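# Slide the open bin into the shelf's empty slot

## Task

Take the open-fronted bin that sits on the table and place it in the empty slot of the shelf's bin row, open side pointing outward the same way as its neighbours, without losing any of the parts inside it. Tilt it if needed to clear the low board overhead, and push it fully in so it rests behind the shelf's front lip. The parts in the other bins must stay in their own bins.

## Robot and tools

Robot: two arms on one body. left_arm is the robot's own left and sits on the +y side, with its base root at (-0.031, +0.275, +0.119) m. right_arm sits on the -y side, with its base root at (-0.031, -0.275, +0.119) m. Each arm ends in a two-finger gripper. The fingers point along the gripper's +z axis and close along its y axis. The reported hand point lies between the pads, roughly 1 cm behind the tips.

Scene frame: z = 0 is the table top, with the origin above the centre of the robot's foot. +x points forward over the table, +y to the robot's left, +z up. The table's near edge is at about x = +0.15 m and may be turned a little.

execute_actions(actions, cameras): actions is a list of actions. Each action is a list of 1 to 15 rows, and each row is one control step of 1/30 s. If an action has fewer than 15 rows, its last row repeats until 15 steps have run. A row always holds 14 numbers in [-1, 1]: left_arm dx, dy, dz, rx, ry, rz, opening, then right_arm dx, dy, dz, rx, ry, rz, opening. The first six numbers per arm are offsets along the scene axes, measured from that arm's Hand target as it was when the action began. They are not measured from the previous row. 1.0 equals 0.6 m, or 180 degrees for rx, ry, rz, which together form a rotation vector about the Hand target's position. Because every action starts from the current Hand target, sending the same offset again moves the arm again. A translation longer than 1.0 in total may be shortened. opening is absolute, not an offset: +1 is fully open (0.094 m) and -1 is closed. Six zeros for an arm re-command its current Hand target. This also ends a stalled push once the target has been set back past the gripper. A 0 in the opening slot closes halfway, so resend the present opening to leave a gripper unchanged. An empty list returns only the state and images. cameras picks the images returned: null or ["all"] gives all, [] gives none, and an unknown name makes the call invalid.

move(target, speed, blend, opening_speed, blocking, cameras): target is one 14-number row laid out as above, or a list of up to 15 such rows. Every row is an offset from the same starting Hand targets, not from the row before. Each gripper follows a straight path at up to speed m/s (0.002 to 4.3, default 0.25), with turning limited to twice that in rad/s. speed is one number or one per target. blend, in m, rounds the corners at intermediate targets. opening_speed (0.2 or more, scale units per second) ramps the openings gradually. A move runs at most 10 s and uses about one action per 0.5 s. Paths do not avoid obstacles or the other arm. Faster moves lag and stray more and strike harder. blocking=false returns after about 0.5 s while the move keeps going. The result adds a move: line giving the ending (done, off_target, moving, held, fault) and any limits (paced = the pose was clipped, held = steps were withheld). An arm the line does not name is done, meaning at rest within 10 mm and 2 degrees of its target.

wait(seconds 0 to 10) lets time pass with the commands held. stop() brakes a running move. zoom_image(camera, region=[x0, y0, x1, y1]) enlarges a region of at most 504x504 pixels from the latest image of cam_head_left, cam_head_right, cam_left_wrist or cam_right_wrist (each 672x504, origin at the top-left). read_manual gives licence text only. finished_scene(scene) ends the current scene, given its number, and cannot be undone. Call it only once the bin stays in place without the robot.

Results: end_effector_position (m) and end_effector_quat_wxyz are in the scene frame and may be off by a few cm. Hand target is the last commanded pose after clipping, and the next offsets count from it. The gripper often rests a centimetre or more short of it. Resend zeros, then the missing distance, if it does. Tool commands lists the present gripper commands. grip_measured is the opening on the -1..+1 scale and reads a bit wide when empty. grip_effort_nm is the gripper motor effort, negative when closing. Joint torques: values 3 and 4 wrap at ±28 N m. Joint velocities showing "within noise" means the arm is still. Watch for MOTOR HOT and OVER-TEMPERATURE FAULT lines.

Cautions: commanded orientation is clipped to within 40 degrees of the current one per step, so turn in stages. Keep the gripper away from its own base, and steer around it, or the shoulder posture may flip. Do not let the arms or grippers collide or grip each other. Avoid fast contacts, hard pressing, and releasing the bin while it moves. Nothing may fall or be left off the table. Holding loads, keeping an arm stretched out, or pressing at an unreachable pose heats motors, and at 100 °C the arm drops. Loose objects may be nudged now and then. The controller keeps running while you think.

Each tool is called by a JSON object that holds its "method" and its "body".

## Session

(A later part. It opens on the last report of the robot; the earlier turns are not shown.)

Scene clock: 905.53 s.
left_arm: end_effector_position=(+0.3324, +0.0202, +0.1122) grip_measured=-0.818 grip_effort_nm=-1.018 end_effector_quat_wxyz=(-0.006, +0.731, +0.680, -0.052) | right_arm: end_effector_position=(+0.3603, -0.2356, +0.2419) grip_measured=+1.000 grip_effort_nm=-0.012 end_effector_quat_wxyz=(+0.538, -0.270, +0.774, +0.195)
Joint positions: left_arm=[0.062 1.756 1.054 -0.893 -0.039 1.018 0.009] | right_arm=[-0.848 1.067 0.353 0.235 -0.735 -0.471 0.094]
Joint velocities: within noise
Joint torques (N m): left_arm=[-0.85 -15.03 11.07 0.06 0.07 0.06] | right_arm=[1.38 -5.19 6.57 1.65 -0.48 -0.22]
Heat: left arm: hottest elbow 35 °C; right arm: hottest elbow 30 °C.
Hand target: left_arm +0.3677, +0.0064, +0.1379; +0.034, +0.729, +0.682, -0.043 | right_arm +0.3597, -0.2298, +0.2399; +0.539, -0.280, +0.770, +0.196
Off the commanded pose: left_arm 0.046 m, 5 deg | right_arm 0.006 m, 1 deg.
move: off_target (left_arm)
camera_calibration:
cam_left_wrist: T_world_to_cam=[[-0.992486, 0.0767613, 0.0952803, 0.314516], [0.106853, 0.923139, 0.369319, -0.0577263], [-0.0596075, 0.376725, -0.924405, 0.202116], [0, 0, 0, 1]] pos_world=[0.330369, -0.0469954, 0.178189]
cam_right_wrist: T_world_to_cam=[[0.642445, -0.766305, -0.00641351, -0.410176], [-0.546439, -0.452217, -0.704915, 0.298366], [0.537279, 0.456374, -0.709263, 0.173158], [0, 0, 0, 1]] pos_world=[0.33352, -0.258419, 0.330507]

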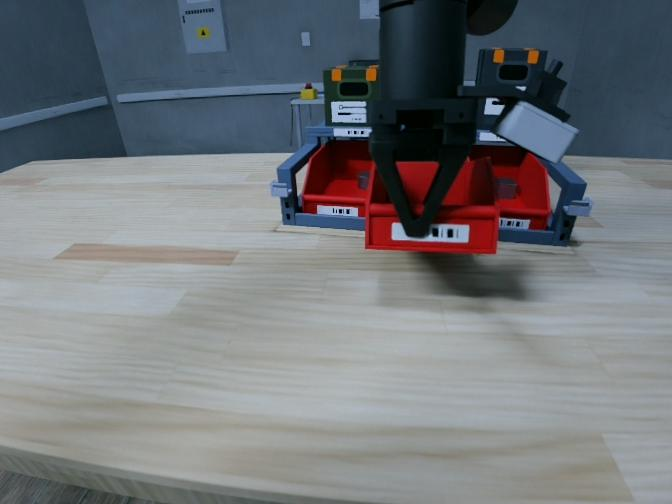

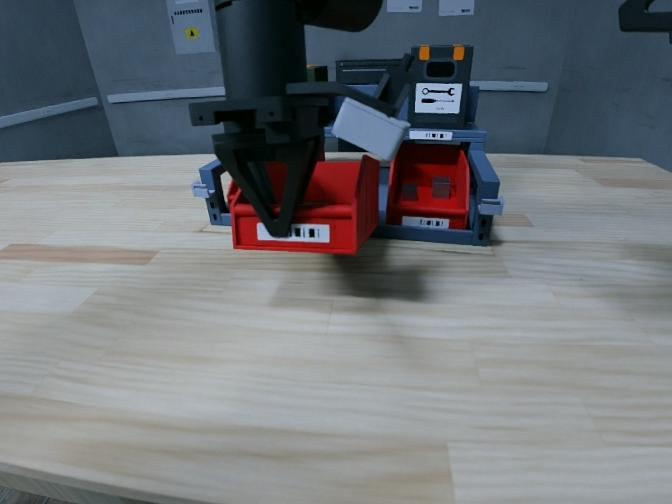

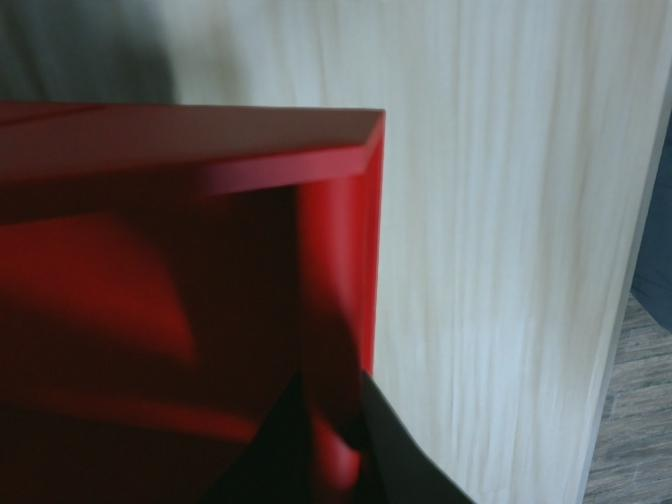

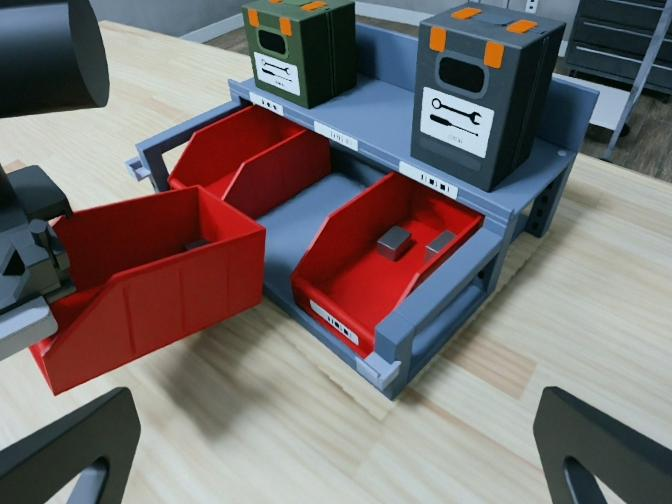

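{"method": "move", "body": {"target": [0.108,-0.006,0.0,0,0,0.0,-0.95, 0,0,0,0,0,0,1], "speed": 0.1}}

{"method": "zoom_image", "body": {"camera": "cam_right_wrist", "region": [60, 100, 460, 400]}}

Scene clock: 930.13 s.
left_arm: end_effector_position=(+0.3940, +0.0143, +0.1093) grip_measured=-0.818 grip_effort_nm=-1.018 end_effector_quat_wxyz=(-0.008, +0.732, +0.680, -0.055) | right_arm: end_effector_position=(+0.3603, -0.2356, +0.2419) grip_measured=+1.000 grip_effort_nm=-0.012 end_effector_quat_wxyz=(+0.538, -0.270, +0.774, +0.195)
Joint positions: left_arm=[0.126 1.87 1.234 -0.961 -0.036 1.082 0.009] | right_arm=[-0.848 1.067 0.353 0.235 -0.735 -0.471 0.094]
Joint velocities: within noise
Joint torques (N m): left_arm=[-1.08 -17.2 11.84 0.03 0.11 0.08] | right_arm=[1.49 -5.13 6.61 1.63 -0.49 -0.22]
Heat: left arm: hottest elbow 36 °C; right arm: hottest elbow 30 °C.
Hand target: left_arm +0.4328, +0.0028, +0.1381; +0.034, +0.729, +0.683, -0.043 | right_arm +0.3597, -0.2298, +0.2399; +0.539, -0.280, +0.770, +0.196
Off the commanded pose: left_arm 0.049 m, 5 deg | right_arm 0.006 m, 1 deg.
move: off_target (left_arm)
camera_calibration:
cam_left_wrist: T_world_to_cam=[[-0.991748, 0.078121, 0.101648, 0.375414], [0.110431, 0.923308, 0.36784, -0.0591052], [-0.0651162, 0.37603, -0.924317, 0.207532], [0, 0, 0, 1]] pos_world=[0.392357, -0.0527935, 0.175406]
cam_right_wrist: T_world_to_cam=[[0.642445, -0.766305, -0.00641351, -0.410176], [-0.546439, -0.452217, -0.704915, 0.298366], [0.537279, 0.456374, -0.709263, 0.173158], [0, 0, 0, 1]] pos_world=[0.33352, -0.258419, 0.330507]

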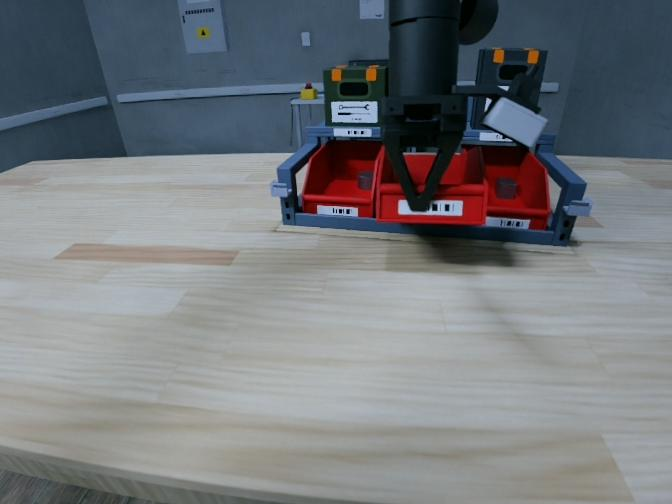

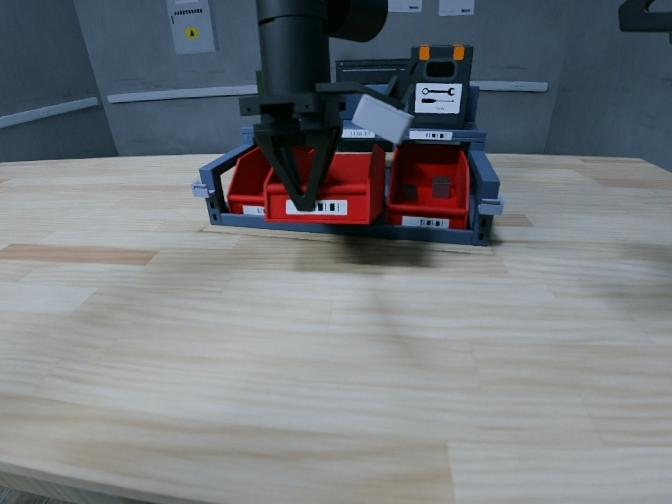

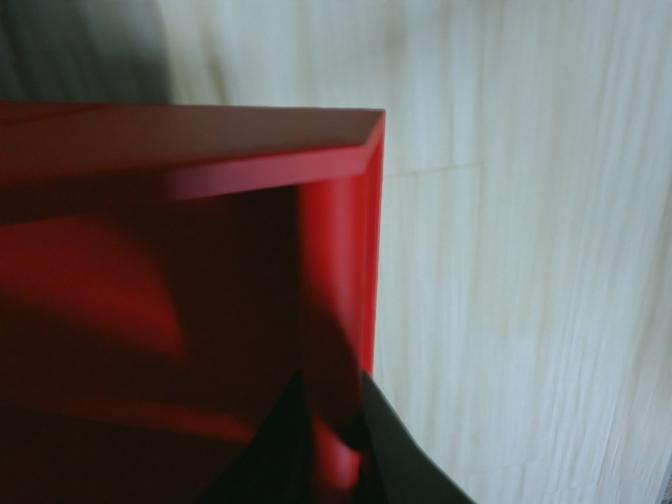

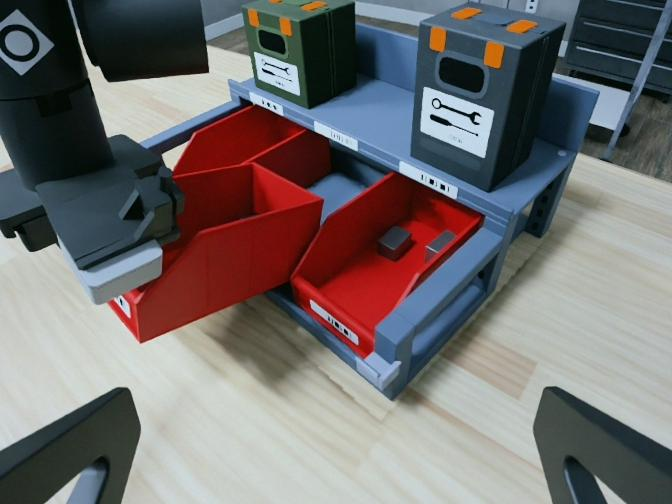

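Scaled by 1.260 from the camera's 672x504 image, which has a finer 960x720 frame.

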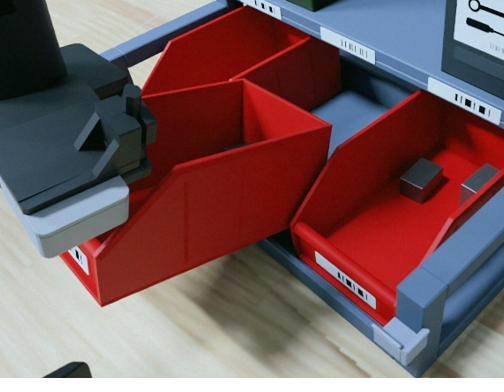

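{"method": "zoom_image", "body": {"camera": "cam_head_left", "region": [270, 100, 610, 260]}}

{"method": "zoom_image", "body": {"camera": "cam_head_right", "region": [190, 100, 530, 260]}}

Scaled by 1.482 from the camera's 672x504 image, which has a finer 960x720 frame.

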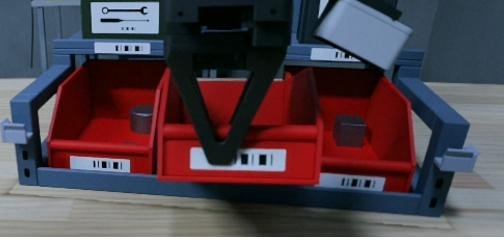

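Scaled by 1.482 from the camera's 672x504 image, which has a finer 960x720 frame.

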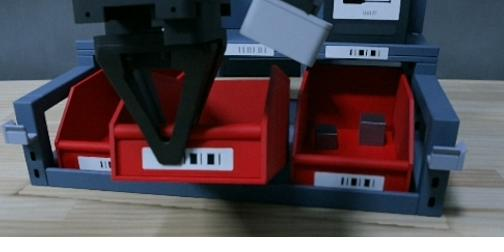

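{"method": "zoom_image", "body": {"camera": "cam_right_wrist", "region": [220, 0, 600, 200]}}

Scaled by 1.326 from the camera's 672x504 image, which has a finer 960x720 frame.

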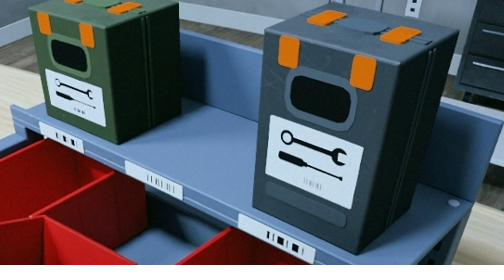

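{"method": "zoom_image", "body": {"camera": "cam_right_wrist", "region": [100, 140, 420, 350]}}

Scaled by 1.575 from the camera's 672x504 image, which has a finer 960x720 frame.

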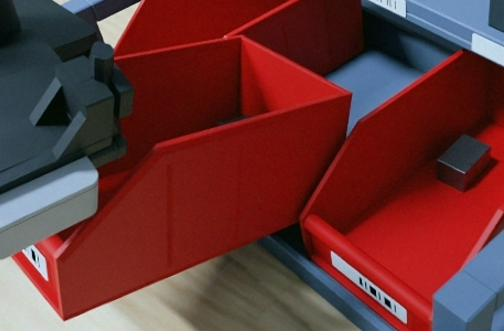

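{"method": "move", "body": {"target": [0.05,-0.01,0.0,0,-0.035,0.0,-0.95, 0,0,0,0,0,0,1], "speed": 0.1}}

{"method": "zoom_image", "body": {"camera": "cam_right_wrist", "region": [100, 140, 420, 350]}}

Scene clock: 1024.70 s.
left_arm: end_effector_position=(+0.4163, +0.0102, +0.1070) grip_measured=-0.818 grip_effort_nm=-1.023 end_effector_quat_wxyz=(+0.017, +0.737, +0.675, -0.022) | right_arm: end_effector_position=(+0.3603, -0.2356, +0.2419) grip_measured=+1.000 grip_effort_nm=-0.007 end_effector_quat_wxyz=(+0.538, -0.270, +0.774, +0.195)
Joint positions: left_arm=[0.126 1.883 1.25 -0.9 -0.086 1.102 0.009] | right_arm=[-0.848 1.067 0.353 0.235 -0.735 -0.471 0.094]
Joint velocities: within noise
Joint torques (N m): left_arm=[-0.91 -17.49 12.05 1.39 -0.14 0.01] | right_arm=[1.55 -4.95 6.58 1.62 -0.47 -0.22]
Heat: left arm: hottest elbow 39 °C; right arm: hottest elbow 30 °C.
Hand target: left_arm +0.4626, -0.0032, +0.1380; +0.071, +0.730, +0.680, -0.003 | right_arm +0.3597, -0.2298, +0.2399; +0.539, -0.280, +0.770, +0.196
Off the commanded pose: left_arm 0.057 m, 7 deg | right_arm 0.006 m, 1 deg.
move: off_target (left_arm)
camera_calibration:
cam_left_wrist: T_world_to_cam=[[-0.995764, 0.0895493, 0.0208492, 0.408309], [0.0906913, 0.9193, 0.382966, -0.0502701], [0.0151277, 0.383235, -0.923527, 0.174828], [0, 0, 0, 1]] pos_world=[0.408494, -0.0573505, 0.172197]
cam_right_wrist: T_world_to_cam=[[0.642445, -0.766305, -0.00641351, -0.410176], [-0.546439, -0.452217, -0.704915, 0.298366], [0.537279, 0.456374, -0.709263, 0.173158], [0, 0, 0, 1]] pos_world=[0.33352, -0.258419, 0.330507]

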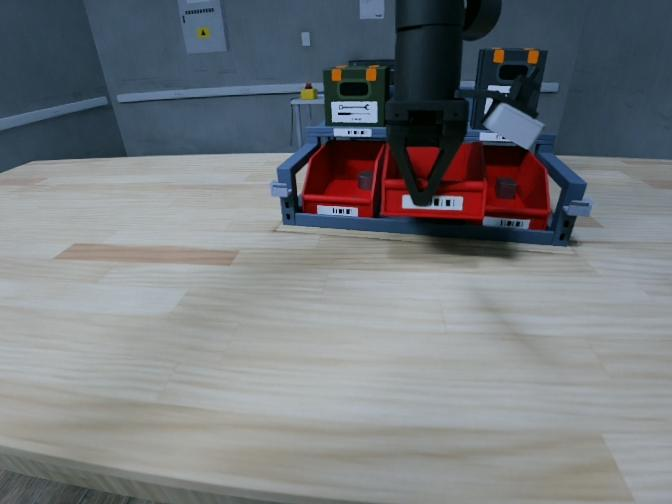

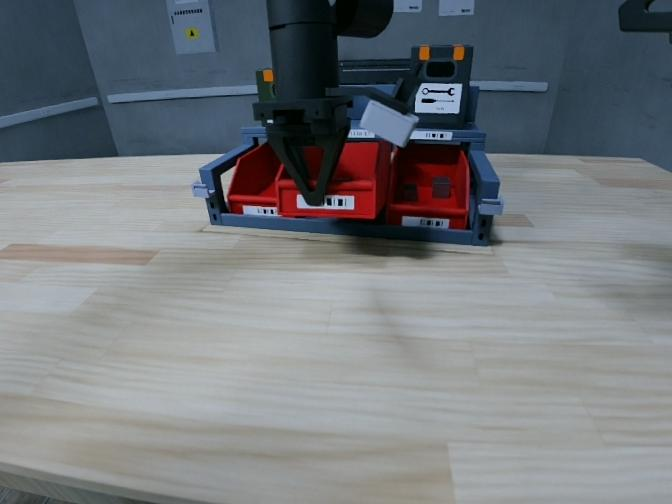

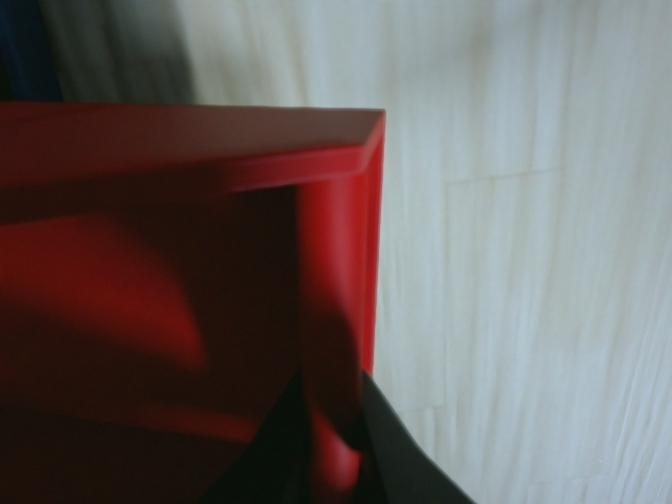

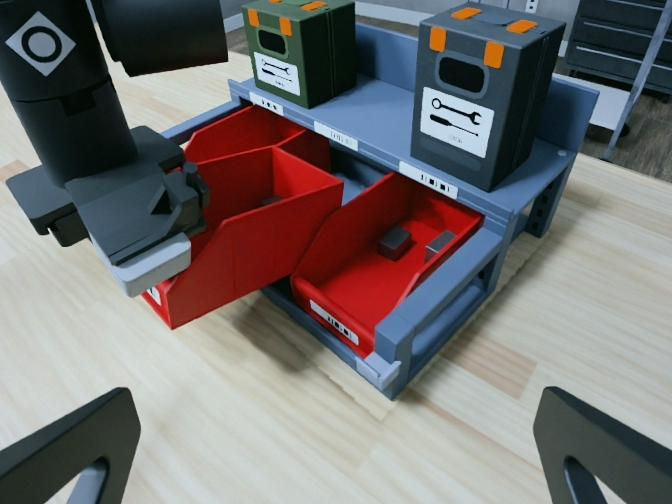

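Scaled by 1.575 from the camera's 672x504 image, which has a finer 960x720 frame.

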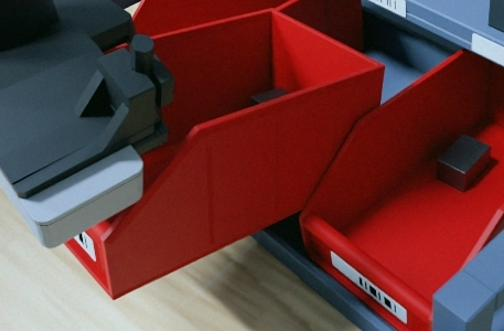

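{"method": "move", "body": {"target": [0.03,-0.012,-0.058,0,-0.05,0.0,-0.95, 0,0,0,0,0,0,1], "speed": 0.08}}

{"method": "zoom_image", "body": {"camera": "cam_right_wrist", "region": [100, 140, 420, 350]}}

Scene clock: 1057.00 s.
left_arm: end_effector_position=(+0.4609, -0.0043, +0.0868) grip_measured=-0.819 grip_effort_nm=-1.018 end_effector_quat_wxyz=(+0.091, +0.729, +0.677, +0.042) | right_arm: end_effector_position=(+0.3603, -0.2356, +0.2419) grip_measured=+1.000 grip_effort_nm=-0.017 end_effector_quat_wxyz=(+0.538, -0.270, +0.774, +0.195)
Joint positions: left_arm=[0.126 1.929 1.241 -0.666 -0.168 1.117 0.009] | right_arm=[-0.848 1.067 0.353 0.235 -0.735 -0.471 0.094]
Joint velocities: within noise
Joint torques (N m): left_arm=[-1.9 -18.26 7.71 2.51 -0.05 0.12] | right_arm=[1.49 -4.89 6.57 1.65 -0.48 -0.22]
Heat: left arm: hottest elbow 40 °C; right arm: hottest elbow 30 °C.
Hand target: left_arm +0.4807, -0.0104, +0.1033; +0.125, +0.728, +0.672, +0.054 | right_arm +0.3597, -0.2298, +0.2399; +0.539, -0.280, +0.770, +0.196
Off the commanded pose: left_arm 0.026 m, 4 deg | right_arm 0.006 m, 1 deg.
move: off_target (left_arm)
camera_calibration:
cam_left_wrist: T_world_to_cam=[[-0.982432, 0.0684442, -0.173615, 0.464993], [-0.000621912, 0.92911, 0.369803, 0.0101101], [0.186618, 0.363414, -0.912745, 0.0809649], [0, 0, 0, 1]] pos_world=[0.441721, -0.0706432, 0.150891]
cam_right_wrist: T_world_to_cam=[[0.642445, -0.766305, -0.00641351, -0.410176], [-0.546439, -0.452217, -0.704915, 0.298366], [0.537279, 0.456374, -0.709263, 0.173158], [0, 0, 0, 1]] pos_world=[0.33352, -0.258419, 0.330507]

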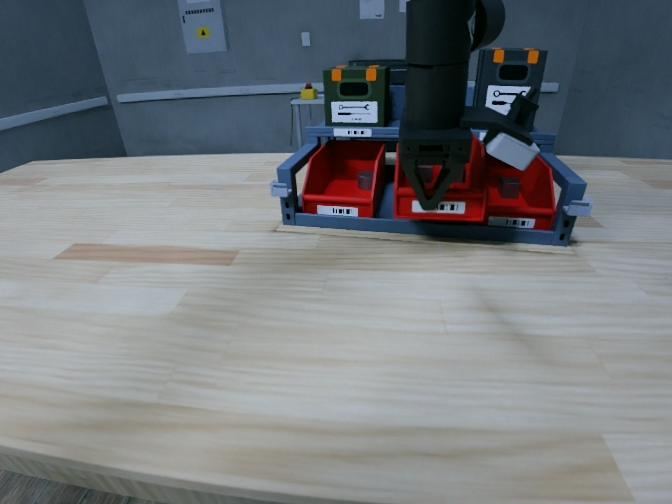

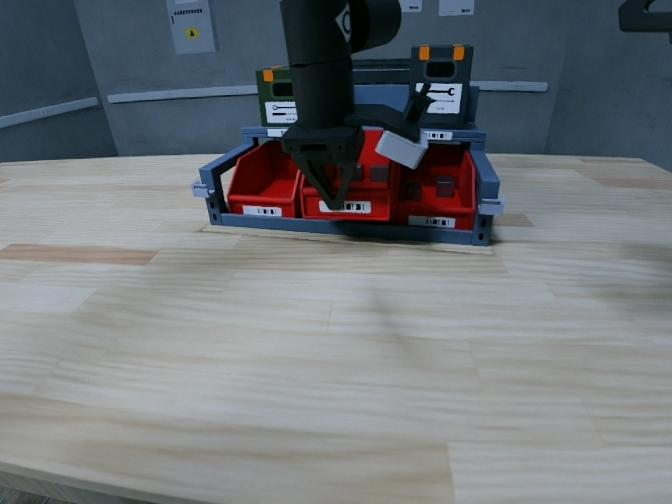

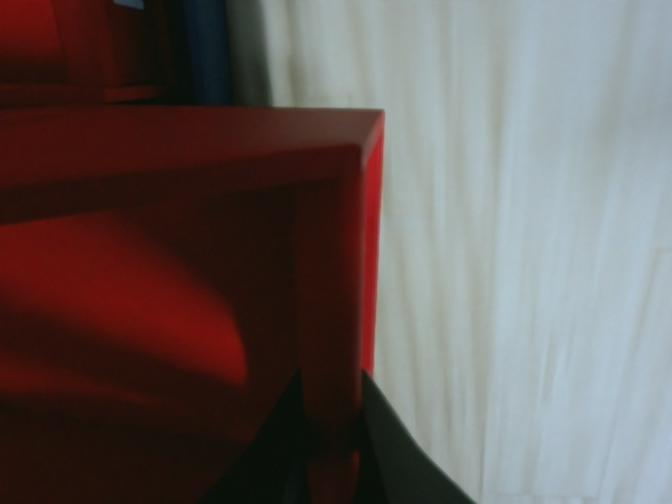

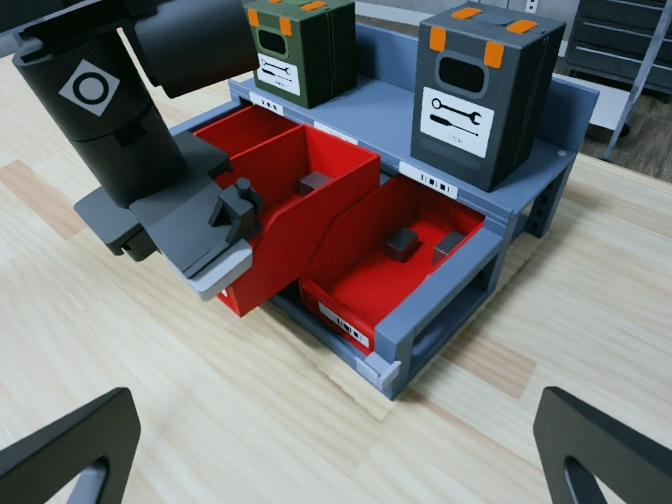

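Scaled by 1.575 from the camera's 672x504 image, which has a finer 960x720 frame.

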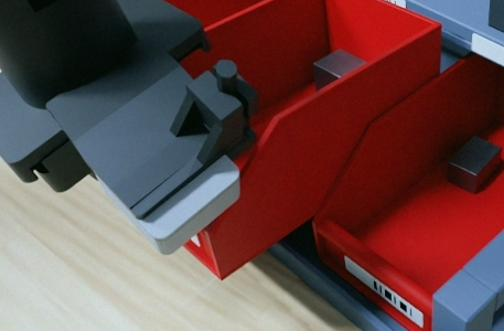

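{"method": "move", "body": {"target": [-0.01,0.06,0.0,0,0.0,0.0,-0.95, 0,0,0,0,0,0,1], "speed": 0.06}}

{"method": "zoom_image", "body": {"camera": "cam_right_wrist", "region": [100, 140, 420, 350]}}

Scene clock: 1075.47 s.
left_arm: end_effector_position=(+0.4507, +0.0272, +0.0734) grip_measured=-0.819 grip_effort_nm=-1.023 end_effector_quat_wxyz=(+0.083, +0.736, +0.670, +0.038) | right_arm: end_effector_position=(+0.3603, -0.2356, +0.2419) grip_measured=+1.000 grip_effort_nm=-0.012 end_effector_quat_wxyz=(+0.538, -0.270, +0.774, +0.195)
Joint positions: left_arm=[0.173 1.903 1.165 -0.624 -0.153 1.18 0.009] | right_arm=[-0.848 1.067 0.353 0.235 -0.735 -0.471 0.094]
Joint velocities: within noise
Joint torques (N m): left_arm=[-1.32 -19.96 6.93 2.02 -0.01 0.01] | right_arm=[1.61 -5.07 6.58 1.65 -0.48 -0.23]
Heat: left arm: hottest elbow 39 °C; right arm: hottest elbow 30 °C.
Hand target: left_arm +0.4746, +0.0257, +0.1032; +0.124, +0.728, +0.672, +0.054 | right_arm +0.3597, -0.2298, +0.2399; +0.539, -0.280, +0.770, +0.196
Off the commanded pose: left_arm 0.038 m, 5 deg | right_arm 0.006 m, 1 deg.
move: off_target (left_arm)
camera_calibration:
cam_left_wrist: T_world_to_cam=[[-0.98337, 0.0894017, -0.158083, 0.449208], [0.023567, 0.925901, 0.37703, -0.0256517], [0.180076, 0.367035, -0.91261, 0.0620536], [0, 0, 0, 1]] pos_world=[0.431168, -0.0391848, 0.137314]
cam_right_wrist: T_world_to_cam=[[0.642445, -0.766305, -0.00641351, -0.410176], [-0.546439, -0.452217, -0.704915, 0.298366], [0.537279, 0.456374, -0.709263, 0.173158], [0, 0, 0, 1]] pos_world=[0.33352, -0.258419, 0.330507]

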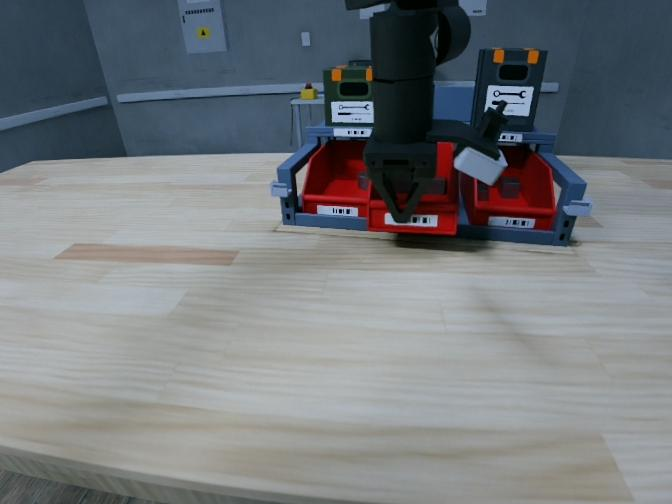

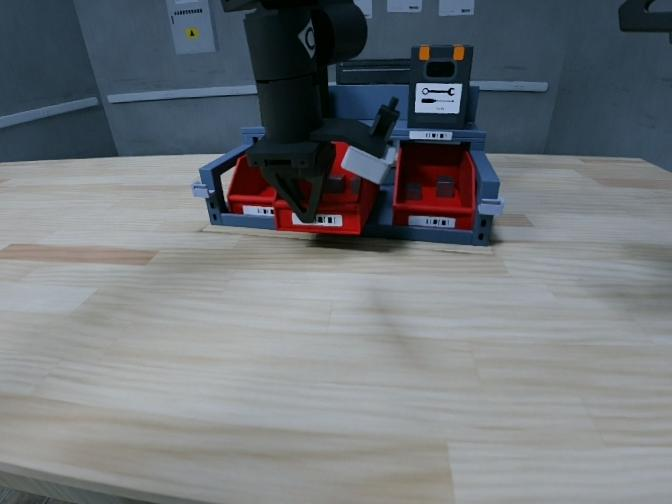

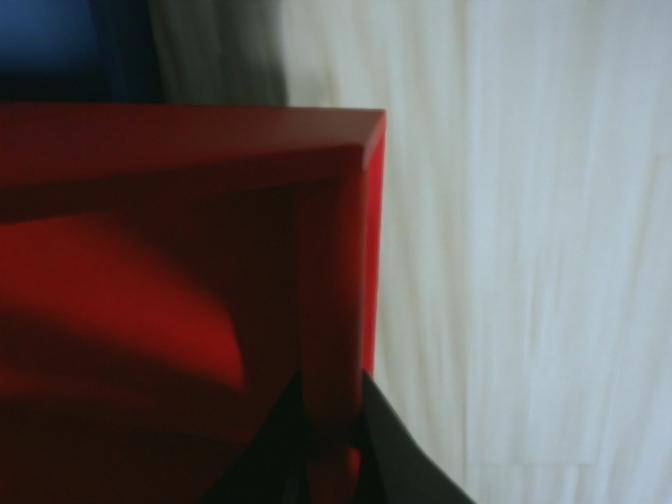

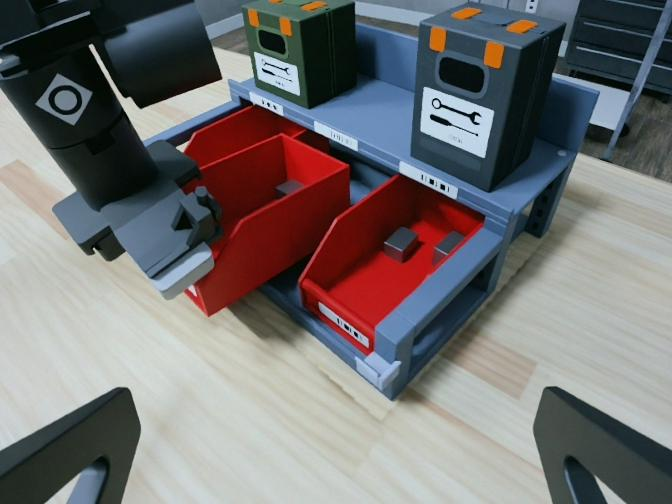

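Scaled by 1.575 from the camera's 672x504 image, which has a finer 960x720 frame.

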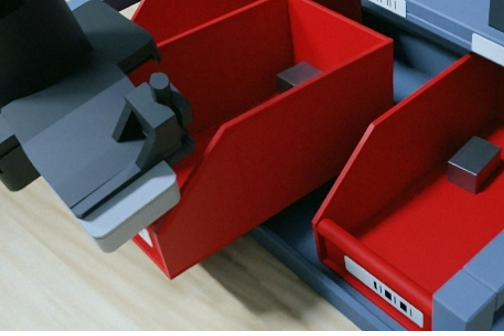

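{"method": "move", "body": {"target": [-0.018,-0.048,-0.03,0,0.0,0.0,-0.95, 0,0,0,0,0,0,1], "speed": 0.06}}

{"method": "zoom_image", "body": {"camera": "cam_right_wrist", "region": [100, 140, 420, 350]}}

Scene clock: 1092.70 s.
left_arm: end_effector_position=(+0.4480, +0.0139, +0.0645) grip_measured=-0.819 grip_effort_nm=-1.018 end_effector_quat_wxyz=(+0.089, +0.732, +0.674, +0.041) | right_arm: end_effector_position=(+0.3603, -0.2356, +0.2419) grip_measured=+1.000 grip_effort_nm=-0.012 end_effector_quat_wxyz=(+0.538, -0.270, +0.774, +0.195)
Joint positions: left_arm=[0.149 1.927 1.165 -0.591 -0.161 1.147 0.009] | right_arm=[-0.848 1.067 0.353 0.235 -0.735 -0.471 0.094]
Joint velocities: within noise
Joint torques (N m): left_arm=[-3.9 -17.96 7.42 2.1 -0.22 -0.14] | right_arm=[1.61 -5.19 6.58 1.65 -0.48 -0.22]
Heat: left arm: hottest elbow 38 °C; right arm: hottest elbow 30 °C.
Hand target: left_arm +0.4639, -0.0032, +0.0853; +0.125, +0.728, +0.672, +0.054 | right_arm +0.3597, -0.2298, +0.2399; +0.539, -0.280, +0.770, +0.196
Off the commanded pose: left_arm 0.031 m, 4 deg | right_arm 0.006 m, 1 deg.
move: off_target (left_arm)
camera_calibration:
cam_left_wrist: T_world_to_cam=[[-0.982444, 0.0763828, -0.170206, 0.446966], [0.00778731, 0.928337, 0.371658, -0.00255778], [0.186397, 0.363807, -0.912634, 0.0565057], [0, 0, 0, 1]] pos_world=[0.428606, -0.0523232, 0.128596]
cam_right_wrist: T_world_to_cam=[[0.642445, -0.766305, -0.00641351, -0.410176], [-0.546439, -0.452217, -0.704915, 0.298366], [0.537279, 0.456374, -0.709263, 0.173158], [0, 0, 0, 1]] pos_world=[0.33352, -0.258419, 0.330507]

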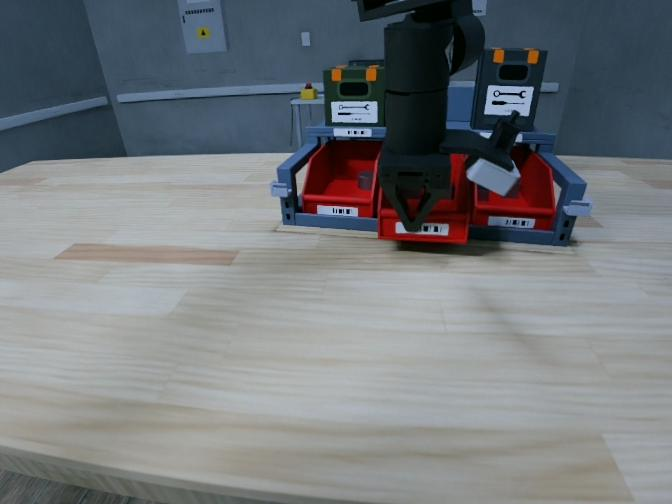

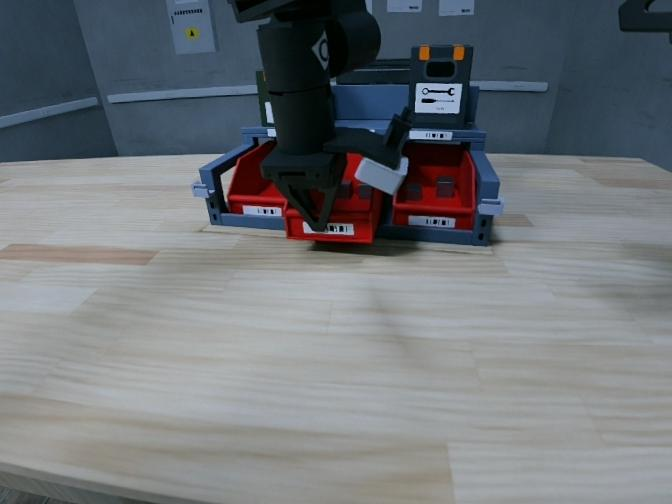

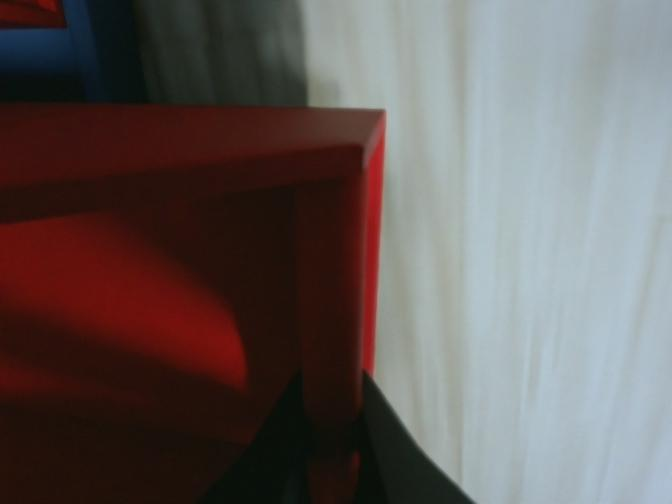

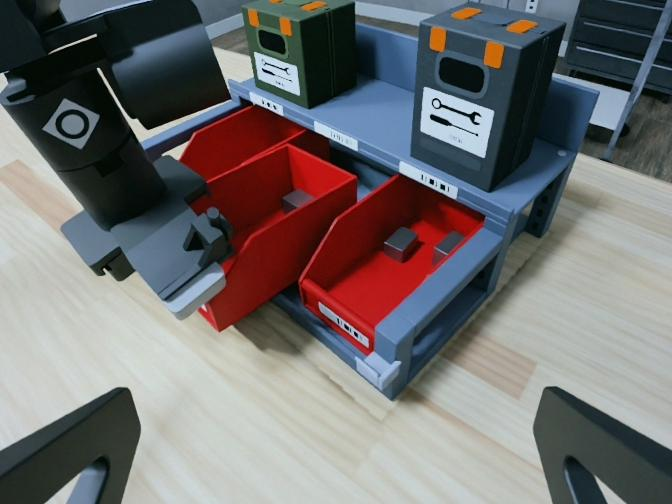

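Scaled by 1.575 from the camera's 672x504 image, which has a finer 960x720 frame.

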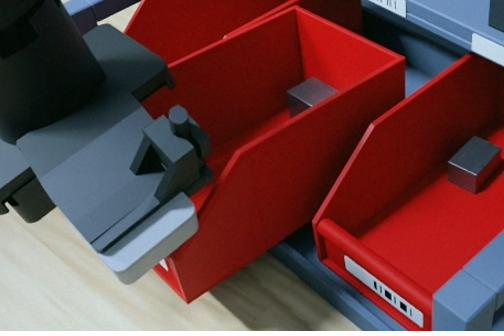

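{"method": "move", "body": {"target": [0.0887,0.0073,-0.014,0,0.0,0.0,-0.95, 0,0,0,0,0,0,1], "speed": 0.06}}

{"method": "zoom_image", "body": {"camera": "cam_right_wrist", "region": [120, 100, 440, 340]}}

Scene clock: 1117.43 s.
left_arm: end_effector_position=(+0.4816, +0.0060, +0.0618) grip_measured=-0.819 grip_effort_nm=-1.023 end_effector_quat_wxyz=(+0.097, +0.736, +0.669, +0.043) | right_arm: end_effector_position=(+0.3603, -0.2356, +0.2419) grip_measured=+1.000 grip_effort_nm=-0.012 end_effector_quat_wxyz=(+0.538, -0.270, +0.774, +0.195)
Joint positions: left_arm=[0.169 1.985 1.26 -0.607 -0.155 1.183 0.009] | right_arm=[-0.848 1.067 0.353 0.235 -0.735 -0.471 0.094]
Joint velocities: within noise
Joint torques (N m): left_arm=[-0.79 -16.85 10.95 0.84 0.11 0.01] | right_arm=[1.49 -5.13 6.6 1.66 -0.49 -0.22]
Heat: left arm: hottest elbow 37 °C; right arm: hottest elbow 30 °C.
Hand target: left_arm +0.5171, +0.0013, +0.0768; +0.124, +0.728, +0.672, +0.054 | right_arm +0.3597, -0.2298, +0.2399; +0.539, -0.280, +0.770, +0.196
Off the commanded pose: left_arm 0.039 m, 3 deg | right_arm 0.006 m, 1 deg.
move: off_target (left_arm)
camera_calibration:
cam_left_wrist: T_world_to_cam=[[-0.978458, 0.0890363, -0.186259, 0.479078], [0.0152478, 0.930921, 0.364903, 0.00241625], [0.205882, 0.354203, -0.912224, 0.0412409], [0, 0, 0, 1]] pos_world=[0.46023, -0.0595123, 0.125972]
cam_right_wrist: T_world_to_cam=[[0.642445, -0.766305, -0.00641351, -0.410176], [-0.546439, -0.452217, -0.704915, 0.298366], [0.537279, 0.456374, -0.709263, 0.173158], [0, 0, 0, 1]] pos_world=[0.33352, -0.258419, 0.330507]

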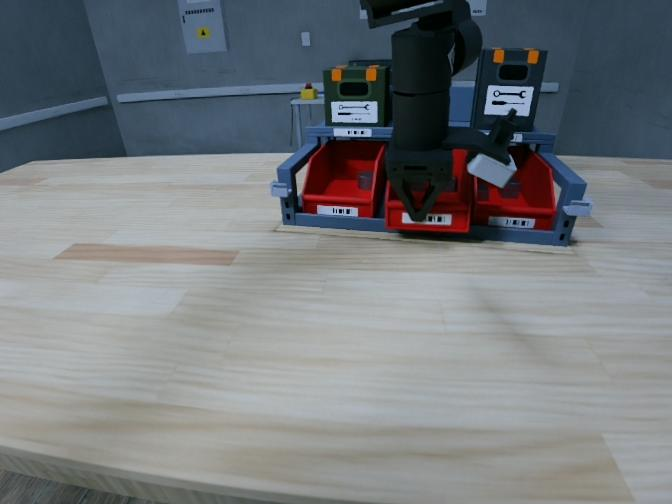

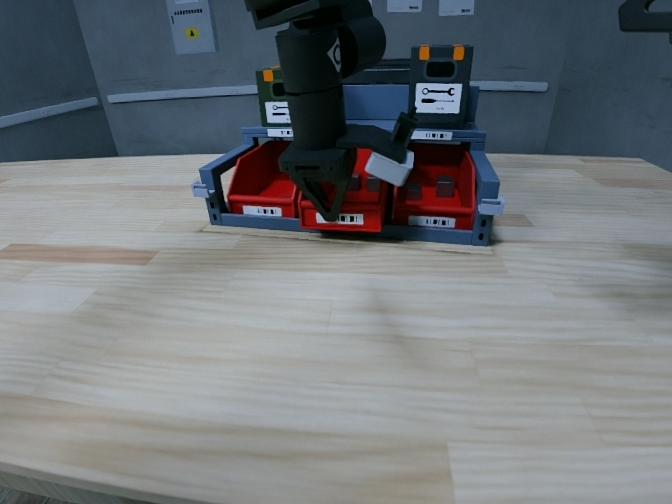

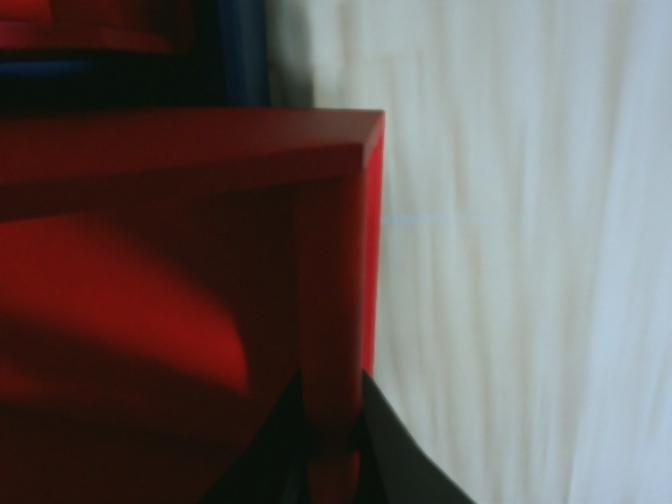

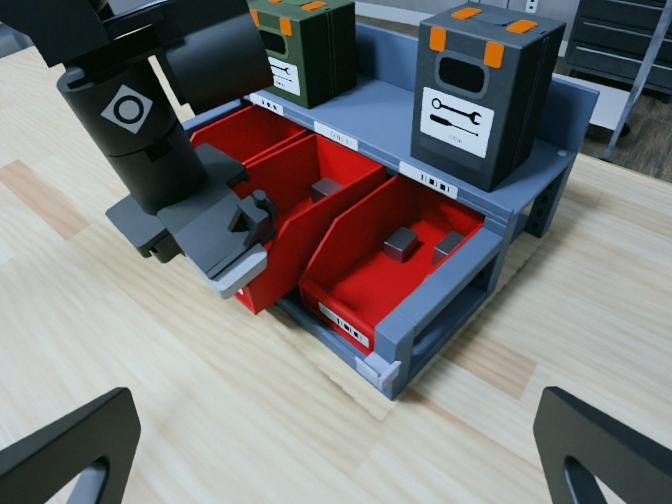

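Scaled by 1.575 from the camera's 672x504 image, which has a finer 960x720 frame.

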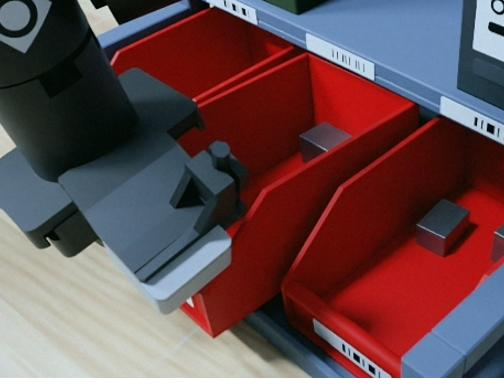

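{"method": "move", "body": {"target": [0.025,0.001,-0.015,0,0.0,0.0,-0.95, 0,0,0,0,0,0,1], "speed": 0.06}}

{"method": "zoom_image", "body": {"camera": "cam_right_wrist", "region": [120, 100, 440, 340]}}

Scene clock: 1136.97 s.
left_arm: end_effector_position=(+0.4997, +0.0035, +0.0614) grip_measured=-0.819 grip_effort_nm=-1.018 end_effector_quat_wxyz=(+0.104, +0.735, +0.668, +0.046) | right_arm: end_effector_position=(+0.3603, -0.2356, +0.2419) grip_measured=+1.000 grip_effort_nm=-0.012 end_effector_quat_wxyz=(+0.538, -0.270, +0.774, +0.195)
Joint positions: left_arm=[0.181 2.012 1.308 -0.612 -0.151 1.197 0.009] | right_arm=[-0.848 1.067 0.353 0.235 -0.735 -0.471 0.094]
Joint velocities: within noise
Joint torques (N m): left_arm=[-0.56 -16.5 10.82 1.28 0.14 0.06] | right_arm=[1.55 -5.13 6.56 1.66 -0.48 -0.23]
Heat: left arm: hottest elbow 38 °C; right arm: hottest elbow 30 °C.
Hand target: left_arm +0.5322, +0.0017, +0.0679; +0.125, +0.728, +0.672, +0.054 | right_arm +0.3597, -0.2298, +0.2399; +0.539, -0.280, +0.770, +0.196
Off the commanded pose: left_arm 0.033 m, 3 deg | right_arm 0.006 m, 1 deg.
move: off_target (left_arm)
camera_calibration:
cam_left_wrist: T_world_to_cam=[[-0.97613, 0.0881228, -0.198504, 0.496563], [0.0112702, 0.933305, 0.358907, 0.00687133], [0.216892, 0.348102, -0.912021, 0.0326209], [0, 0, 0, 1]] pos_world=[0.477557, -0.061527, 0.125854]
cam_right_wrist: T_world_to_cam=[[0.642445, -0.766305, -0.00641351, -0.410176], [-0.546439, -0.452217, -0.704915, 0.298366], [0.537279, 0.456374, -0.709263, 0.173158], [0, 0, 0, 1]] pos_world=[0.33352, -0.258419, 0.330507]

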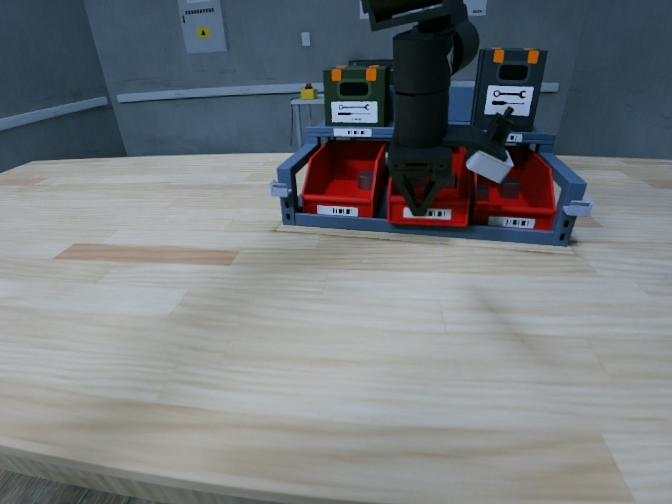

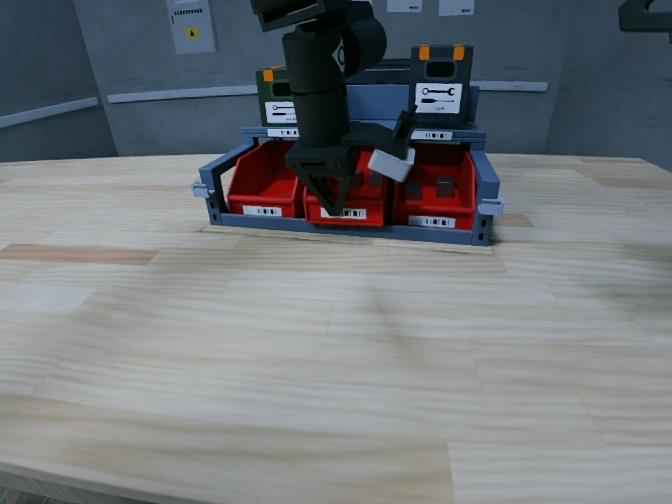

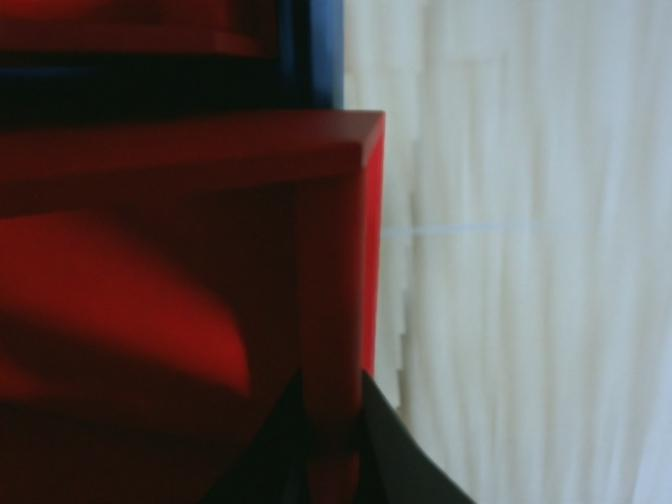

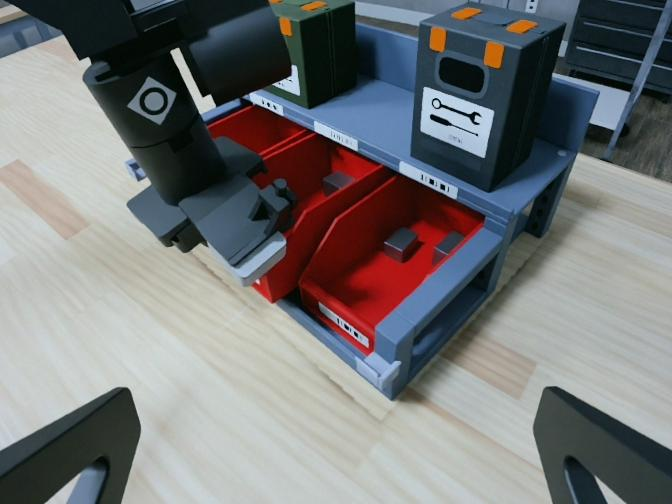

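Scaled by 1.575 from the camera's 672x504 image, which has a finer 960x720 frame.

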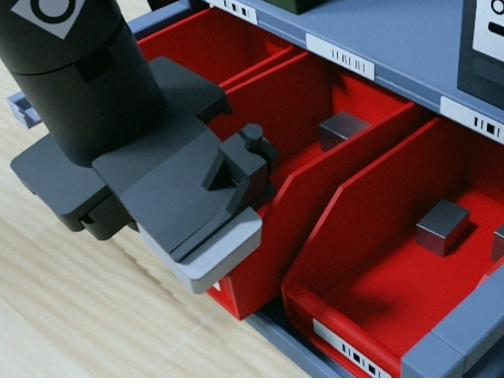

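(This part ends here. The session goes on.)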